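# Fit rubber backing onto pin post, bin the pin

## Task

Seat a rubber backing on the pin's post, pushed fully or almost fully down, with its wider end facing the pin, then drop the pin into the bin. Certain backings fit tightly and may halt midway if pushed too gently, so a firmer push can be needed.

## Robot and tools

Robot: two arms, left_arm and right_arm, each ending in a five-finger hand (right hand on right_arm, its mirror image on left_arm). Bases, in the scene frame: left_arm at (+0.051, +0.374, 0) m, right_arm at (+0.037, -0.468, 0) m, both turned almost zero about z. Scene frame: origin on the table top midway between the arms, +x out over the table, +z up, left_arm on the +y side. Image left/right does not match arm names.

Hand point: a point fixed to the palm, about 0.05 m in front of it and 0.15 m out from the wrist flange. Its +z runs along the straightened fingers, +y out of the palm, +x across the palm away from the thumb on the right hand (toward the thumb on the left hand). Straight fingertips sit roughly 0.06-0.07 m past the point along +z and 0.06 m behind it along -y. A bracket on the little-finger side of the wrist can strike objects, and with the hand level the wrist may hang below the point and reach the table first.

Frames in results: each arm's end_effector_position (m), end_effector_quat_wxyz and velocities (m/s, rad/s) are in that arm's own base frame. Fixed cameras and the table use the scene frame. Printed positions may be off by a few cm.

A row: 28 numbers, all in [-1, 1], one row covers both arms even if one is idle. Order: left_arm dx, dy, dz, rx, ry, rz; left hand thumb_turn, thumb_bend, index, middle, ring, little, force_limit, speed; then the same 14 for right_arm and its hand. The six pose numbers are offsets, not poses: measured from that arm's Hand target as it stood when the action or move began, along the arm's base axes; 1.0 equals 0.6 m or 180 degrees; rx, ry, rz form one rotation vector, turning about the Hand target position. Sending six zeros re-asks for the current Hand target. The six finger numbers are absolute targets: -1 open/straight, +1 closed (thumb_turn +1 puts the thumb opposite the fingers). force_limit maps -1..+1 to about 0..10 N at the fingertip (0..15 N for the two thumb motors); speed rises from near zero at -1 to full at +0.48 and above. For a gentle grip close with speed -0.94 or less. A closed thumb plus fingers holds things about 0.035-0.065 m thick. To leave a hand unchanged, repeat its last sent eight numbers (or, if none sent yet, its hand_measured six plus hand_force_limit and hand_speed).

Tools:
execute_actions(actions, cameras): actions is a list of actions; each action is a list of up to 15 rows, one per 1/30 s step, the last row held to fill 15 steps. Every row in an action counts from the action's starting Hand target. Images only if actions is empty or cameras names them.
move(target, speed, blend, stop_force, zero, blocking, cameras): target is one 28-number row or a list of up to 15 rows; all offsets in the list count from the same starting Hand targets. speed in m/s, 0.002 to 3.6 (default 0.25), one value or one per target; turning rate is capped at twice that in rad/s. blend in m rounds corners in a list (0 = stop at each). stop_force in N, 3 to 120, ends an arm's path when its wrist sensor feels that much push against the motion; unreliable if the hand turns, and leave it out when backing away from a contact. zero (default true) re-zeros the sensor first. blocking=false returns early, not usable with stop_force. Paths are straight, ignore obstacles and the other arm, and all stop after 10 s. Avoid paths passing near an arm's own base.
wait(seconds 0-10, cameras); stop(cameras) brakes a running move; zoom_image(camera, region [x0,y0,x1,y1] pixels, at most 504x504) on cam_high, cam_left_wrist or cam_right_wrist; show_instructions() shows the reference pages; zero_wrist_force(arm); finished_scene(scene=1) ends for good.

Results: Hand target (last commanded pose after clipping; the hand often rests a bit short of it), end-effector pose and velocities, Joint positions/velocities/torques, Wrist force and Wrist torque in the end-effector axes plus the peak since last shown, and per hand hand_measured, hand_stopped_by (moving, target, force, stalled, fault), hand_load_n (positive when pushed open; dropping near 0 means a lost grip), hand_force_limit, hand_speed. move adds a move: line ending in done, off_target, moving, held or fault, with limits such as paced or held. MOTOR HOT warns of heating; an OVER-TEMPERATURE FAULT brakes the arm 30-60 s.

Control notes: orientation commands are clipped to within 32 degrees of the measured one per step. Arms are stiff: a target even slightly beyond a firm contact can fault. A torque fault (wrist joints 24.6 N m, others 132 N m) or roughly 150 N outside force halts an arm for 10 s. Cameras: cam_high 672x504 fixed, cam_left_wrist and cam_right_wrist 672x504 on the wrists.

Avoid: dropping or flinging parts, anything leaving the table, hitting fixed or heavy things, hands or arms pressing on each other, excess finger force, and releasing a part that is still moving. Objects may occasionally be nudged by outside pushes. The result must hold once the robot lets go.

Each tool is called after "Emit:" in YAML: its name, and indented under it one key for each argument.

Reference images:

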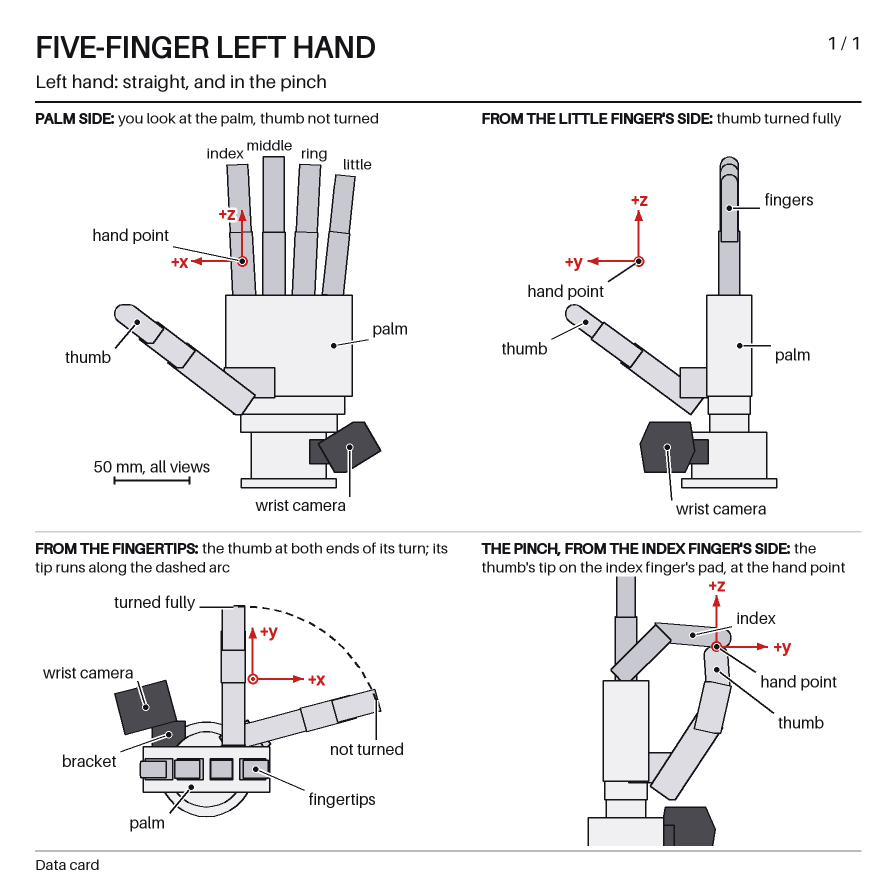

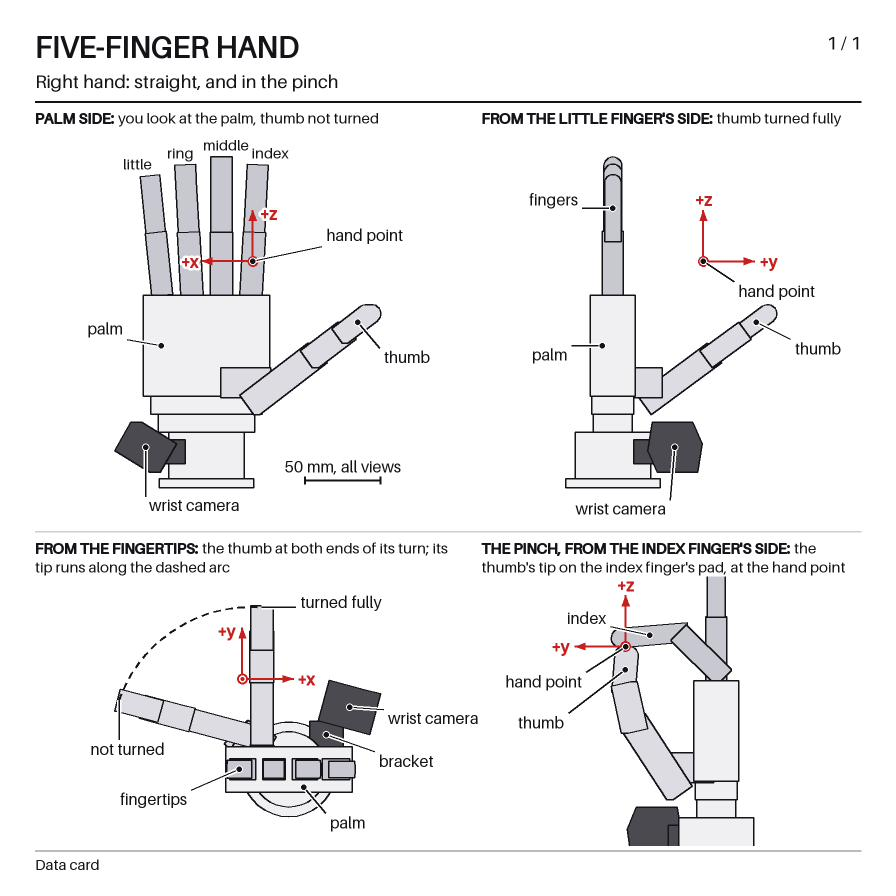

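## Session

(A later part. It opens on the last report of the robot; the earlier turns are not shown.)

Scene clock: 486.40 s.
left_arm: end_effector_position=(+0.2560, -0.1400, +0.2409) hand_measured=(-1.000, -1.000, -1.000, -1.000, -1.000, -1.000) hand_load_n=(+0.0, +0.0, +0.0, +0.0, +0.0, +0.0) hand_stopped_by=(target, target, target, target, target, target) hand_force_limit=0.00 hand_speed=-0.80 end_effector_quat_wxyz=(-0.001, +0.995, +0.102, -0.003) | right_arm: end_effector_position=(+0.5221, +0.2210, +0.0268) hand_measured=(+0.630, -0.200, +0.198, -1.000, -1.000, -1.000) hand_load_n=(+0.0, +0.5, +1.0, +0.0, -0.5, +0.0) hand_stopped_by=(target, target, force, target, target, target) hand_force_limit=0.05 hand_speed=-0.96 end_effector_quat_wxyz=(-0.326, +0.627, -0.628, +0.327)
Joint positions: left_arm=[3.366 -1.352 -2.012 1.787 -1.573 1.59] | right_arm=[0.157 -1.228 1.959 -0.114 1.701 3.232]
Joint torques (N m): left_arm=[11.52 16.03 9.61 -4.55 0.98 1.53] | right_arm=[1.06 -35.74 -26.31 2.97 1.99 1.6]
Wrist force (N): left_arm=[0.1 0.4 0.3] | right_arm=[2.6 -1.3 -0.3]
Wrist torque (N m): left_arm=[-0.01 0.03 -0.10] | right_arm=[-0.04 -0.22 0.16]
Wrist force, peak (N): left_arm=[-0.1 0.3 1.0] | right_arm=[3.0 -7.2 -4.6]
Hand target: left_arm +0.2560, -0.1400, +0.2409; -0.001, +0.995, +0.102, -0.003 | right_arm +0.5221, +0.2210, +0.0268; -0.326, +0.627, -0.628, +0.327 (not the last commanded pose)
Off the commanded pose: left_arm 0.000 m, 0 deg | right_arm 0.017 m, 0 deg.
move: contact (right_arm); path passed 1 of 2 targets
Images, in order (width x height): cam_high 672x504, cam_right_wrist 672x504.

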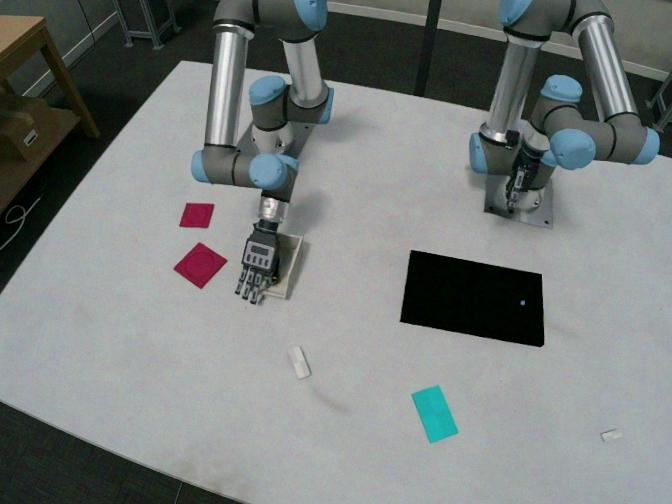

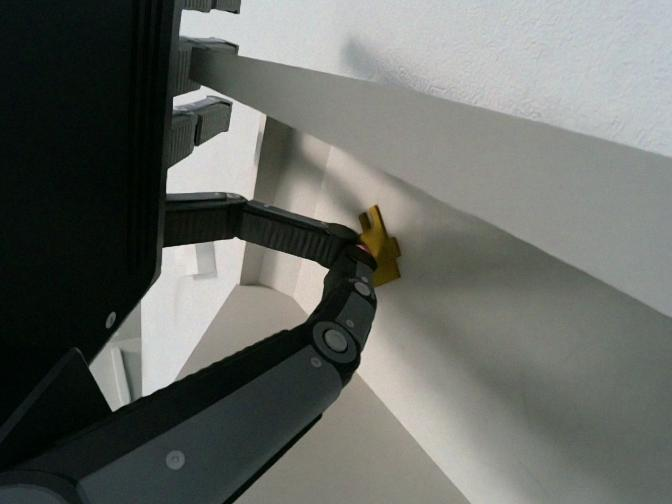

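Emit:
move:
  target: [0,0,0,0,0,0,-1,-1,-1,-1,-1,-1,0,-0.8,0,0,0,0,0,0,0.63,-0.2,-0.1,-1,-1,-1,0.05,-0.94]
  speed: 0.02
  cameras: ["cam_high", "cam_right_wrist"]

Emit:
zoom_image:
  camera: "cam_right_wrist"
  region: [300, 180, 440, 320]

Scene clock: 488.77 s.
left_arm: end_effector_position=(+0.2560, -0.1400, +0.2409) hand_measured=(-1.000, -1.000, -1.000, -1.000, -1.000, -1.000) hand_load_n=(+0.0, +0.0, +0.0, +0.0, +0.0, +0.0) hand_stopped_by=(target, target, target, target, target, target) hand_force_limit=0.00 hand_speed=-0.80 end_effector_quat_wxyz=(-0.001, +0.995, +0.102, -0.003) | right_arm: end_effector_position=(+0.5221, +0.2210, +0.0268) hand_measured=(+0.630, -0.200, +0.154, -1.000, -1.000, -1.000) hand_load_n=(+0.0, +0.0, -14.0, +0.0, +0.0, +0.0) hand_stopped_by=(target, target, moving, target, target, target) hand_force_limit=0.05 hand_speed=-0.94 end_effector_quat_wxyz=(-0.326, +0.627, -0.628, +0.327)
Joint positions: left_arm=[3.366 -1.352 -2.012 1.787 -1.573 1.59] | right_arm=[0.157 -1.228 1.959 -0.114 1.701 3.232]
Joint torques (N m): left_arm=[12.36 15.43 8.75 -4.58 0.75 1.61] | right_arm=[0.88 -26.19 -20.3 2.37 2.04 1.58]
Wrist force (N): left_arm=[0.1 0.3 0.6] | right_arm=[3.1 -10.6 -11.3]
Wrist torque (N m): left_arm=[-0.04 0.05 -0.10] | right_arm=[-0.20 -0.24 0.13]
Wrist force, peak (N): left_arm=[0.2 0.4 1.0] | right_arm=[3.2 -11.1 -11.9]
Hand target: left_arm +0.2560, -0.1400, +0.2409; -0.001, +0.995, +0.102, -0.003 | right_arm +0.5221, +0.2210, +0.0268; -0.326, +0.627, -0.628, +0.327
Off the commanded pose: left_arm 0.000 m, 0 deg | right_arm 0.000 m, 0 deg.
move: done
Images, in order (width x height): cam_high 672x504, cam_right_wrist 672x504.

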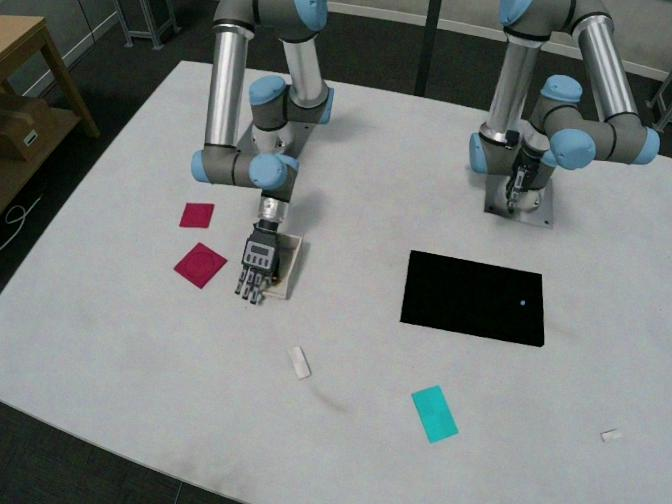

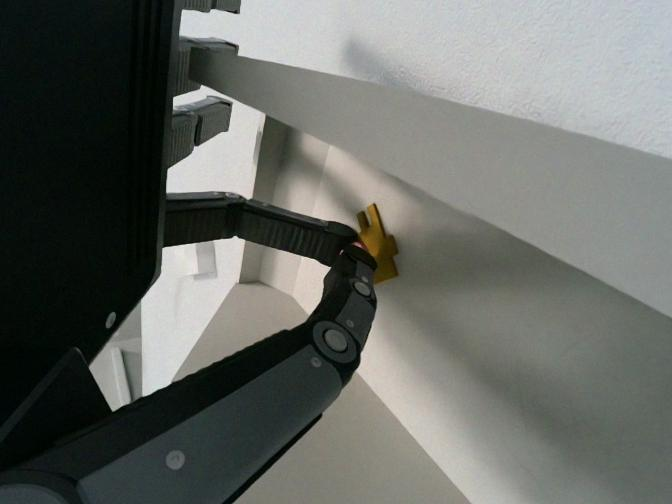

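Scaled by 3.600 from the camera's 672x504 image, which has a finer 960x720 frame.

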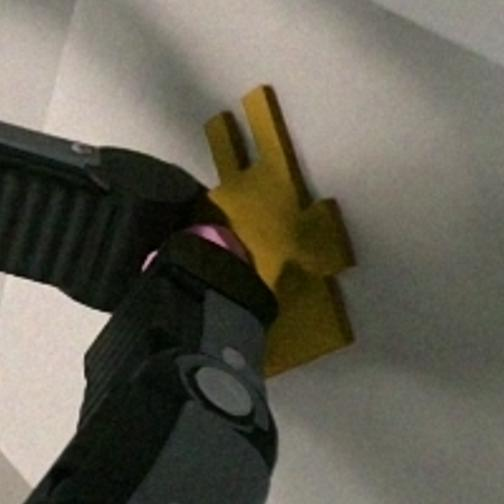

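Emit:
move:
  target: [0,0,0,0,0,0,-1,-1,-1,-1,-1,-1,0,-0.8,0,0,0.0067,0,0,0,0.63,-0.2,-0.1,-1,-1,-1,0.05,-0.94]
  speed: 0.02
  cameras: ["cam_high", "cam_right_wrist"]

Emit:
zoom_image:
  camera: "cam_right_wrist"
  region: [300, 180, 440, 320]

Scene clock: 490.83 s.
left_arm: end_effector_position=(+0.2560, -0.1400, +0.2409) hand_measured=(-1.000, -1.000, -1.000, -1.000, -1.000, -1.000) hand_load_n=(+0.0, +0.0, +0.0, +0.0, +0.0, +0.0) hand_stopped_by=(target, target, target, target, target, target) hand_force_limit=0.00 hand_speed=-0.80 end_effector_quat_wxyz=(-0.001, +0.995, +0.102, -0.003) | right_arm: end_effector_position=(+0.5221, +0.2210, +0.0308) hand_measured=(+0.630, -0.200, -0.074, -1.000, -1.000, -1.000) hand_load_n=(+0.0, +0.0, -11.5, +0.0, +0.0, +0.0) hand_stopped_by=(target, target, stalled, target, target, target) hand_force_limit=0.05 hand_speed=-0.94 end_effector_quat_wxyz=(-0.326, +0.627, -0.628, +0.327)
Joint positions: left_arm=[3.366 -1.352 -2.012 1.787 -1.573 1.59] | right_arm=[0.157 -1.235 1.956 -0.104 1.701 3.232]
Joint torques (N m): left_arm=[12.02 16.19 8.92 -4.58 0.91 1.43] | right_arm=[0.7 -24.8 -19.09 4.33 1.95 0.95]
Wrist force (N): left_arm=[0.0 0.6 0.5] | right_arm=[3.1 -17.6 -15.4]
Wrist torque (N m): left_arm=[0.02 0.05 -0.11] | right_arm=[0.03 -0.27 0.12]
Wrist force, peak (N): left_arm=[-0.2 0.4 1.0] | right_arm=[2.9 -17.5 -17.9]
Hand target: left_arm +0.2560, -0.1400, +0.2409; -0.001, +0.995, +0.102, -0.003 | right_arm +0.5221, +0.2210, +0.0308; -0.326, +0.627, -0.628, +0.327
Off the commanded pose: left_arm 0.000 m, 0 deg | right_arm 0.000 m, 0 deg.
move: done
Images, in order (width x height): cam_high 672x504, cam_right_wrist 672x504.

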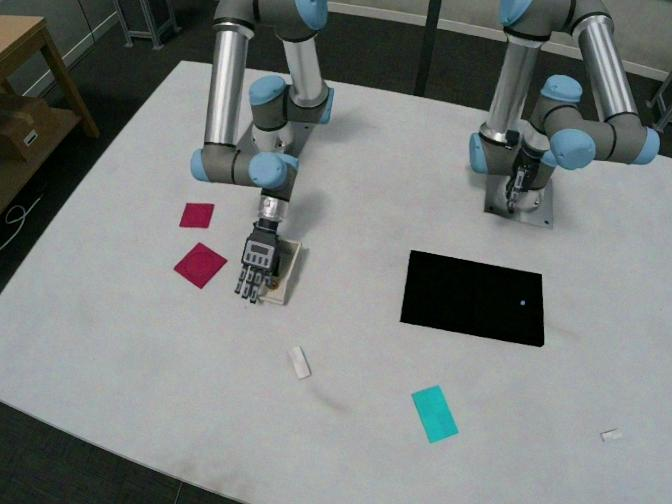

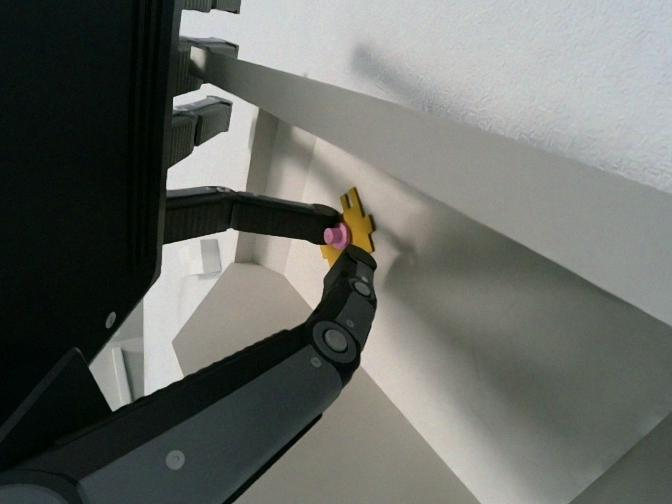

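Scaled by 3.600 from the camera's 672x504 image, which has a finer 960x720 frame.

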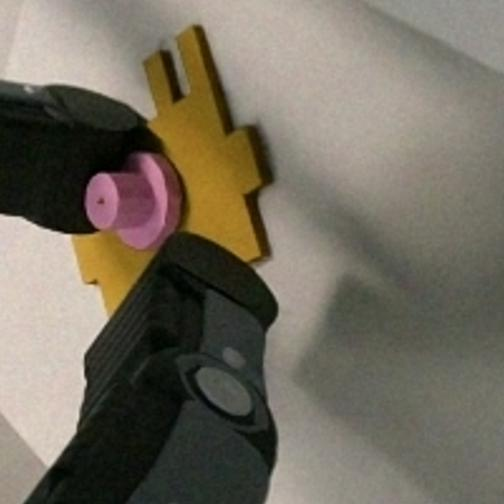

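Emit:
move:
  target: [0,0,0,0,0,0,-1,-1,-1,-1,-1,-1,0,-0.8,0,0,0.0134,0,0,0,0.63,-0.2,-0.1,-1,-1,-1,0.05,-0.94]
  speed: 0.03
  cameras: ["cam_high", "cam_right_wrist"]

Emit:
zoom_image:
  camera: "cam_high"
  region: [228, 210, 328, 310]

Emit:
zoom_image:
  camera: "cam_right_wrist"
  region: [300, 180, 440, 320]

Scene clock: 492.27 s.
left_arm: end_effector_position=(+0.2560, -0.1400, +0.2409) hand_measured=(-1.000, -1.000, -1.000, -1.000, -1.000, -1.000) hand_load_n=(+0.0, +0.0, +0.0, +0.0, +0.0, +0.0) hand_stopped_by=(target, target, target, target, target, target) hand_force_limit=0.00 hand_speed=-0.80 end_effector_quat_wxyz=(-0.001, +0.995, +0.102, -0.003) | right_arm: end_effector_position=(+0.5221, +0.2210, +0.0387) hand_measured=(+0.630, -0.200, -0.074, -1.000, -1.000, -1.000) hand_load_n=(+0.0, +0.0, +0.0, +0.0, +0.0, +0.0) hand_stopped_by=(target, target, stalled, target, target, target) hand_force_limit=0.05 hand_speed=-0.94 end_effector_quat_wxyz=(-0.326, +0.627, -0.628, +0.327)
Joint positions: left_arm=[3.366 -1.352 -2.012 1.787 -1.573 1.59] | right_arm=[0.157 -1.248 1.948 -0.083 1.701 3.232]
Joint torques (N m): left_arm=[12.22 15.58 9.43 -4.59 0.89 1.52] | right_arm=[1.39 -38.18 -28.4 2.95 2.04 0.81]
Wrist force (N): left_arm=[-0.1 0.4 0.4] | right_arm=[2.7 2.3 1.6]
Wrist torque (N m): left_arm=[-0.02 0.06 -0.10] | right_arm=[0.04 -0.23 0.17]
Wrist force, peak (N): left_arm=[0.1 0.1 0.9] | right_arm=[2.8 -17.6 -15.7]
Hand target: left_arm +0.2560, -0.1400, +0.2409; -0.001, +0.995, +0.102, -0.003 | right_arm +0.5221, +0.2210, +0.0388; -0.326, +0.627, -0.628, +0.327
Off the commanded pose: left_arm 0.000 m, 0 deg | right_arm 0.000 m, 0 deg.
move: done
Images, in order (width x height): cam_high 672x504, cam_right_wrist 672x504.

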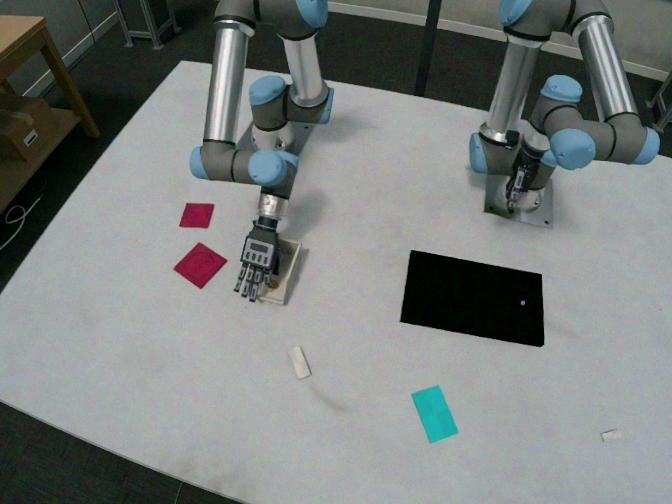

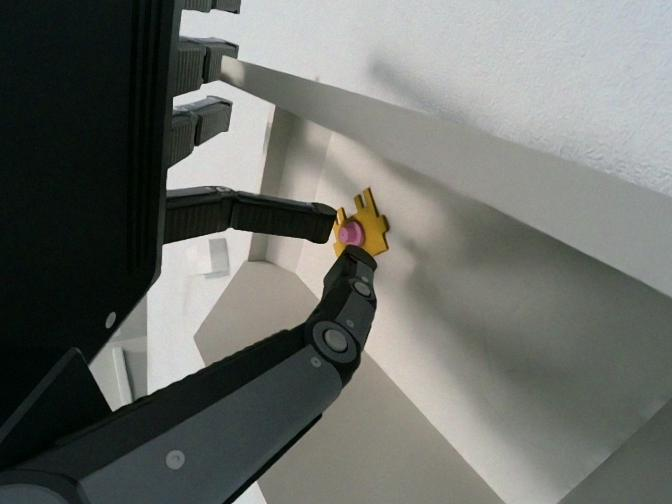

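Scaled by 5.040 from the camera's 672x504 image, which has a finer 960x720 frame.

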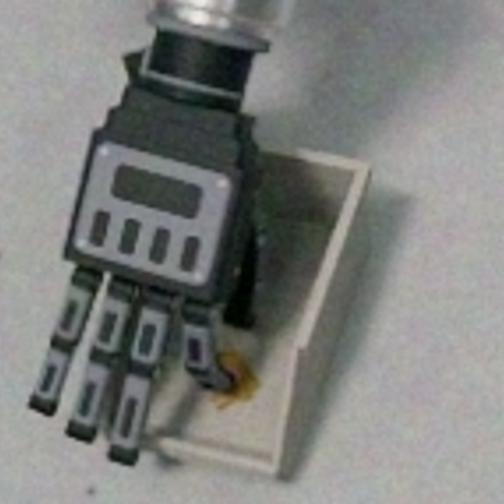

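Scaled by 3.600 from the camera's 672x504 image, which has a finer 960x720 frame.

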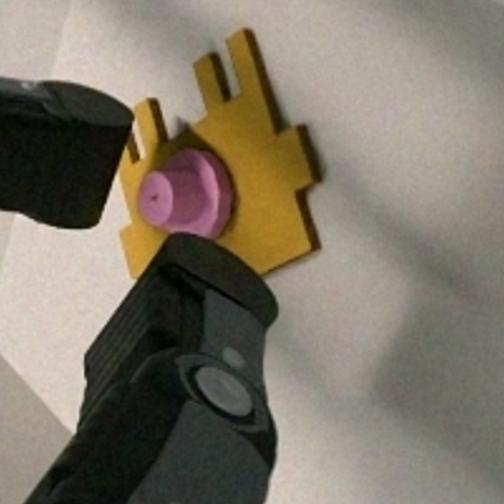

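Emit:
move:
  target:
    - [0,0,0,0,0,0,-1,-1,-1,-1,-1,-1,0,-0.8,0,0,0.05,0,0,0,0.63,-0.2,-0.1,-1,-1,-1,0.05,-0.94]
    - [0,0,0,0,0,0,-1,-1,-1,-1,-1,-1,0,-0.8,-0.08,-0.2,0.28,0,0,0,0.63,-0.2,-0.1,-1,-1,-1,0.05,-0.94]
  speed: [0.06, 0.15]
  blend: 0.02
  cameras: ["all"]

Emit:
zoom_image:
  camera: "cam_high"
  region: [228, 220, 328, 320]

Scene clock: 495.53 s.
left_arm: end_effector_position=(+0.2560, -0.1400, +0.2409) hand_measured=(-1.000, -1.000, -1.000, -1.000, -1.000, -1.000) hand_load_n=(+0.0, +0.0, +0.0, +0.0, +0.0, +0.0) hand_stopped_by=(target, target, target, target, target, target) hand_force_limit=0.00 hand_speed=-0.80 end_effector_quat_wxyz=(-0.001, +0.995, +0.102, -0.003) | right_arm: end_effector_position=(+0.4741, +0.1010, +0.2067) hand_measured=(+0.630, -0.200, -0.074, -1.000, -1.000, -1.000) hand_load_n=(+0.0, +0.0, +0.0, +0.0, +0.0, +0.0) hand_stopped_by=(target, target, stalled, target, target, target) hand_force_limit=0.05 hand_speed=-0.94 end_effector_quat_wxyz=(-0.326, +0.627, -0.628, +0.327)
Joint positions: left_arm=[3.366 -1.352 -2.012 1.787 -1.573 1.59] | right_arm=[-0.213 -1.66 1.932 0.35 1.399 3.018]
Joint torques (N m): left_arm=[12.05 16.29 9.85 -4.66 0.74 1.57] | right_arm=[-5.86 -24.35 -32.86 2.65 -1.76 -1.63]
Wrist force (N): left_arm=[-0.1 0.2 0.6] | right_arm=[3.2 2.0 1.3]
Wrist torque (N m): left_arm=[-0.05 0.07 -0.10] | right_arm=[-0.06 -0.27 0.30]
Wrist force, peak (N): left_arm=[0.1 0.3 0.9] | right_arm=[3.8 2.0 0.6]
Hand target: left_arm +0.2560, -0.1400, +0.2409; -0.001, +0.995, +0.102, -0.003 | right_arm +0.4741, +0.1010, +0.2068; -0.326, +0.627, -0.628, +0.327
Off the commanded pose: left_arm 0.000 m, 0 deg | right_arm 0.000 m, 0 deg.
move: done; blend cut to 0.015 m at target 1

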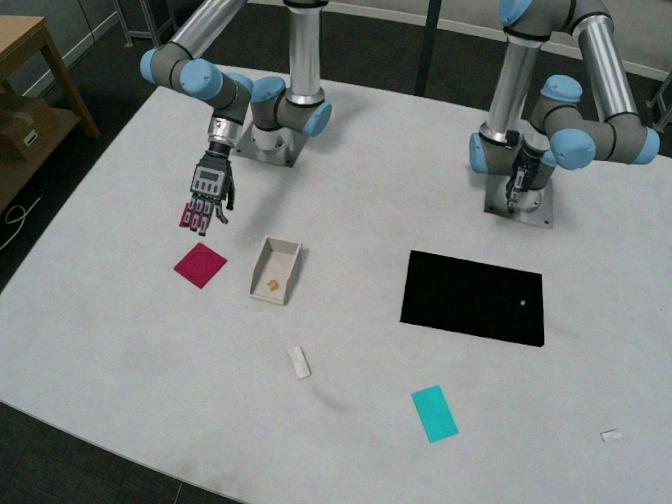

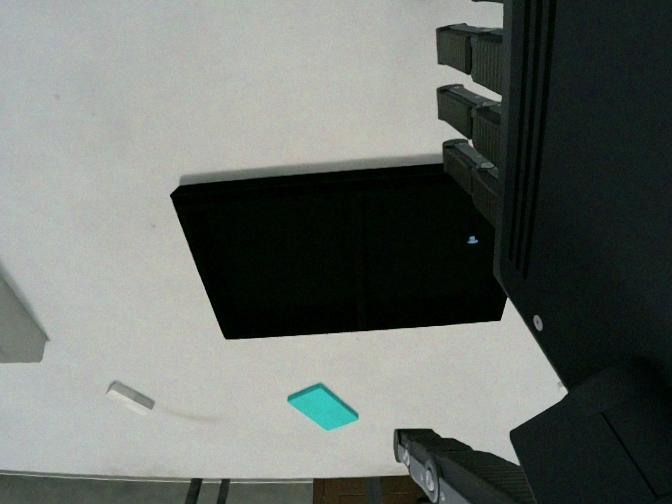

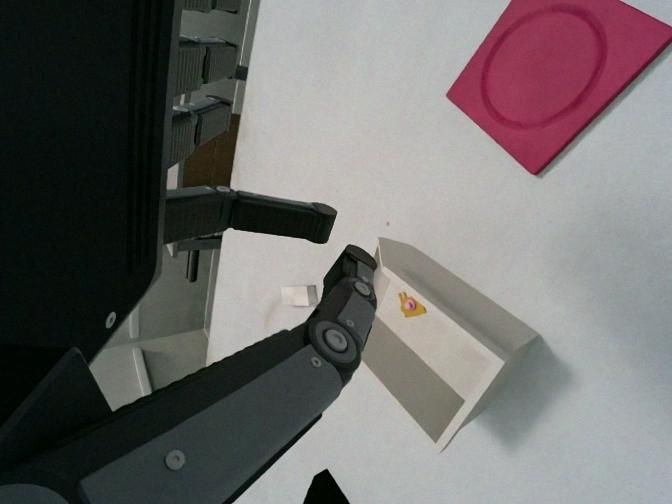

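Scaled by 5.040 from the camera's 672x504 image, which has a finer 960x720 frame.

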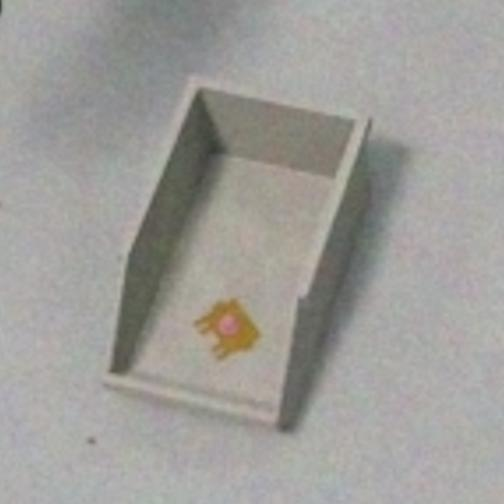

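Emit:
zoom_image:
  camera: "cam_right_wrist"
  region: [390, 280, 440, 330]

Scaled by 10.080 from the camera's 672x504 image, which has a finer 960x720 frame.

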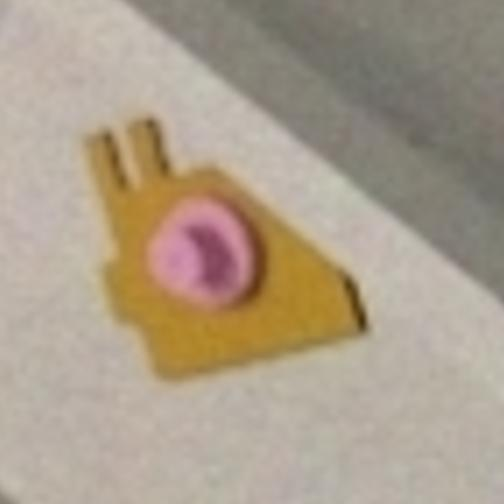

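Emit:
finished_scene:
  scene: 1

The scene is finished: the task was done.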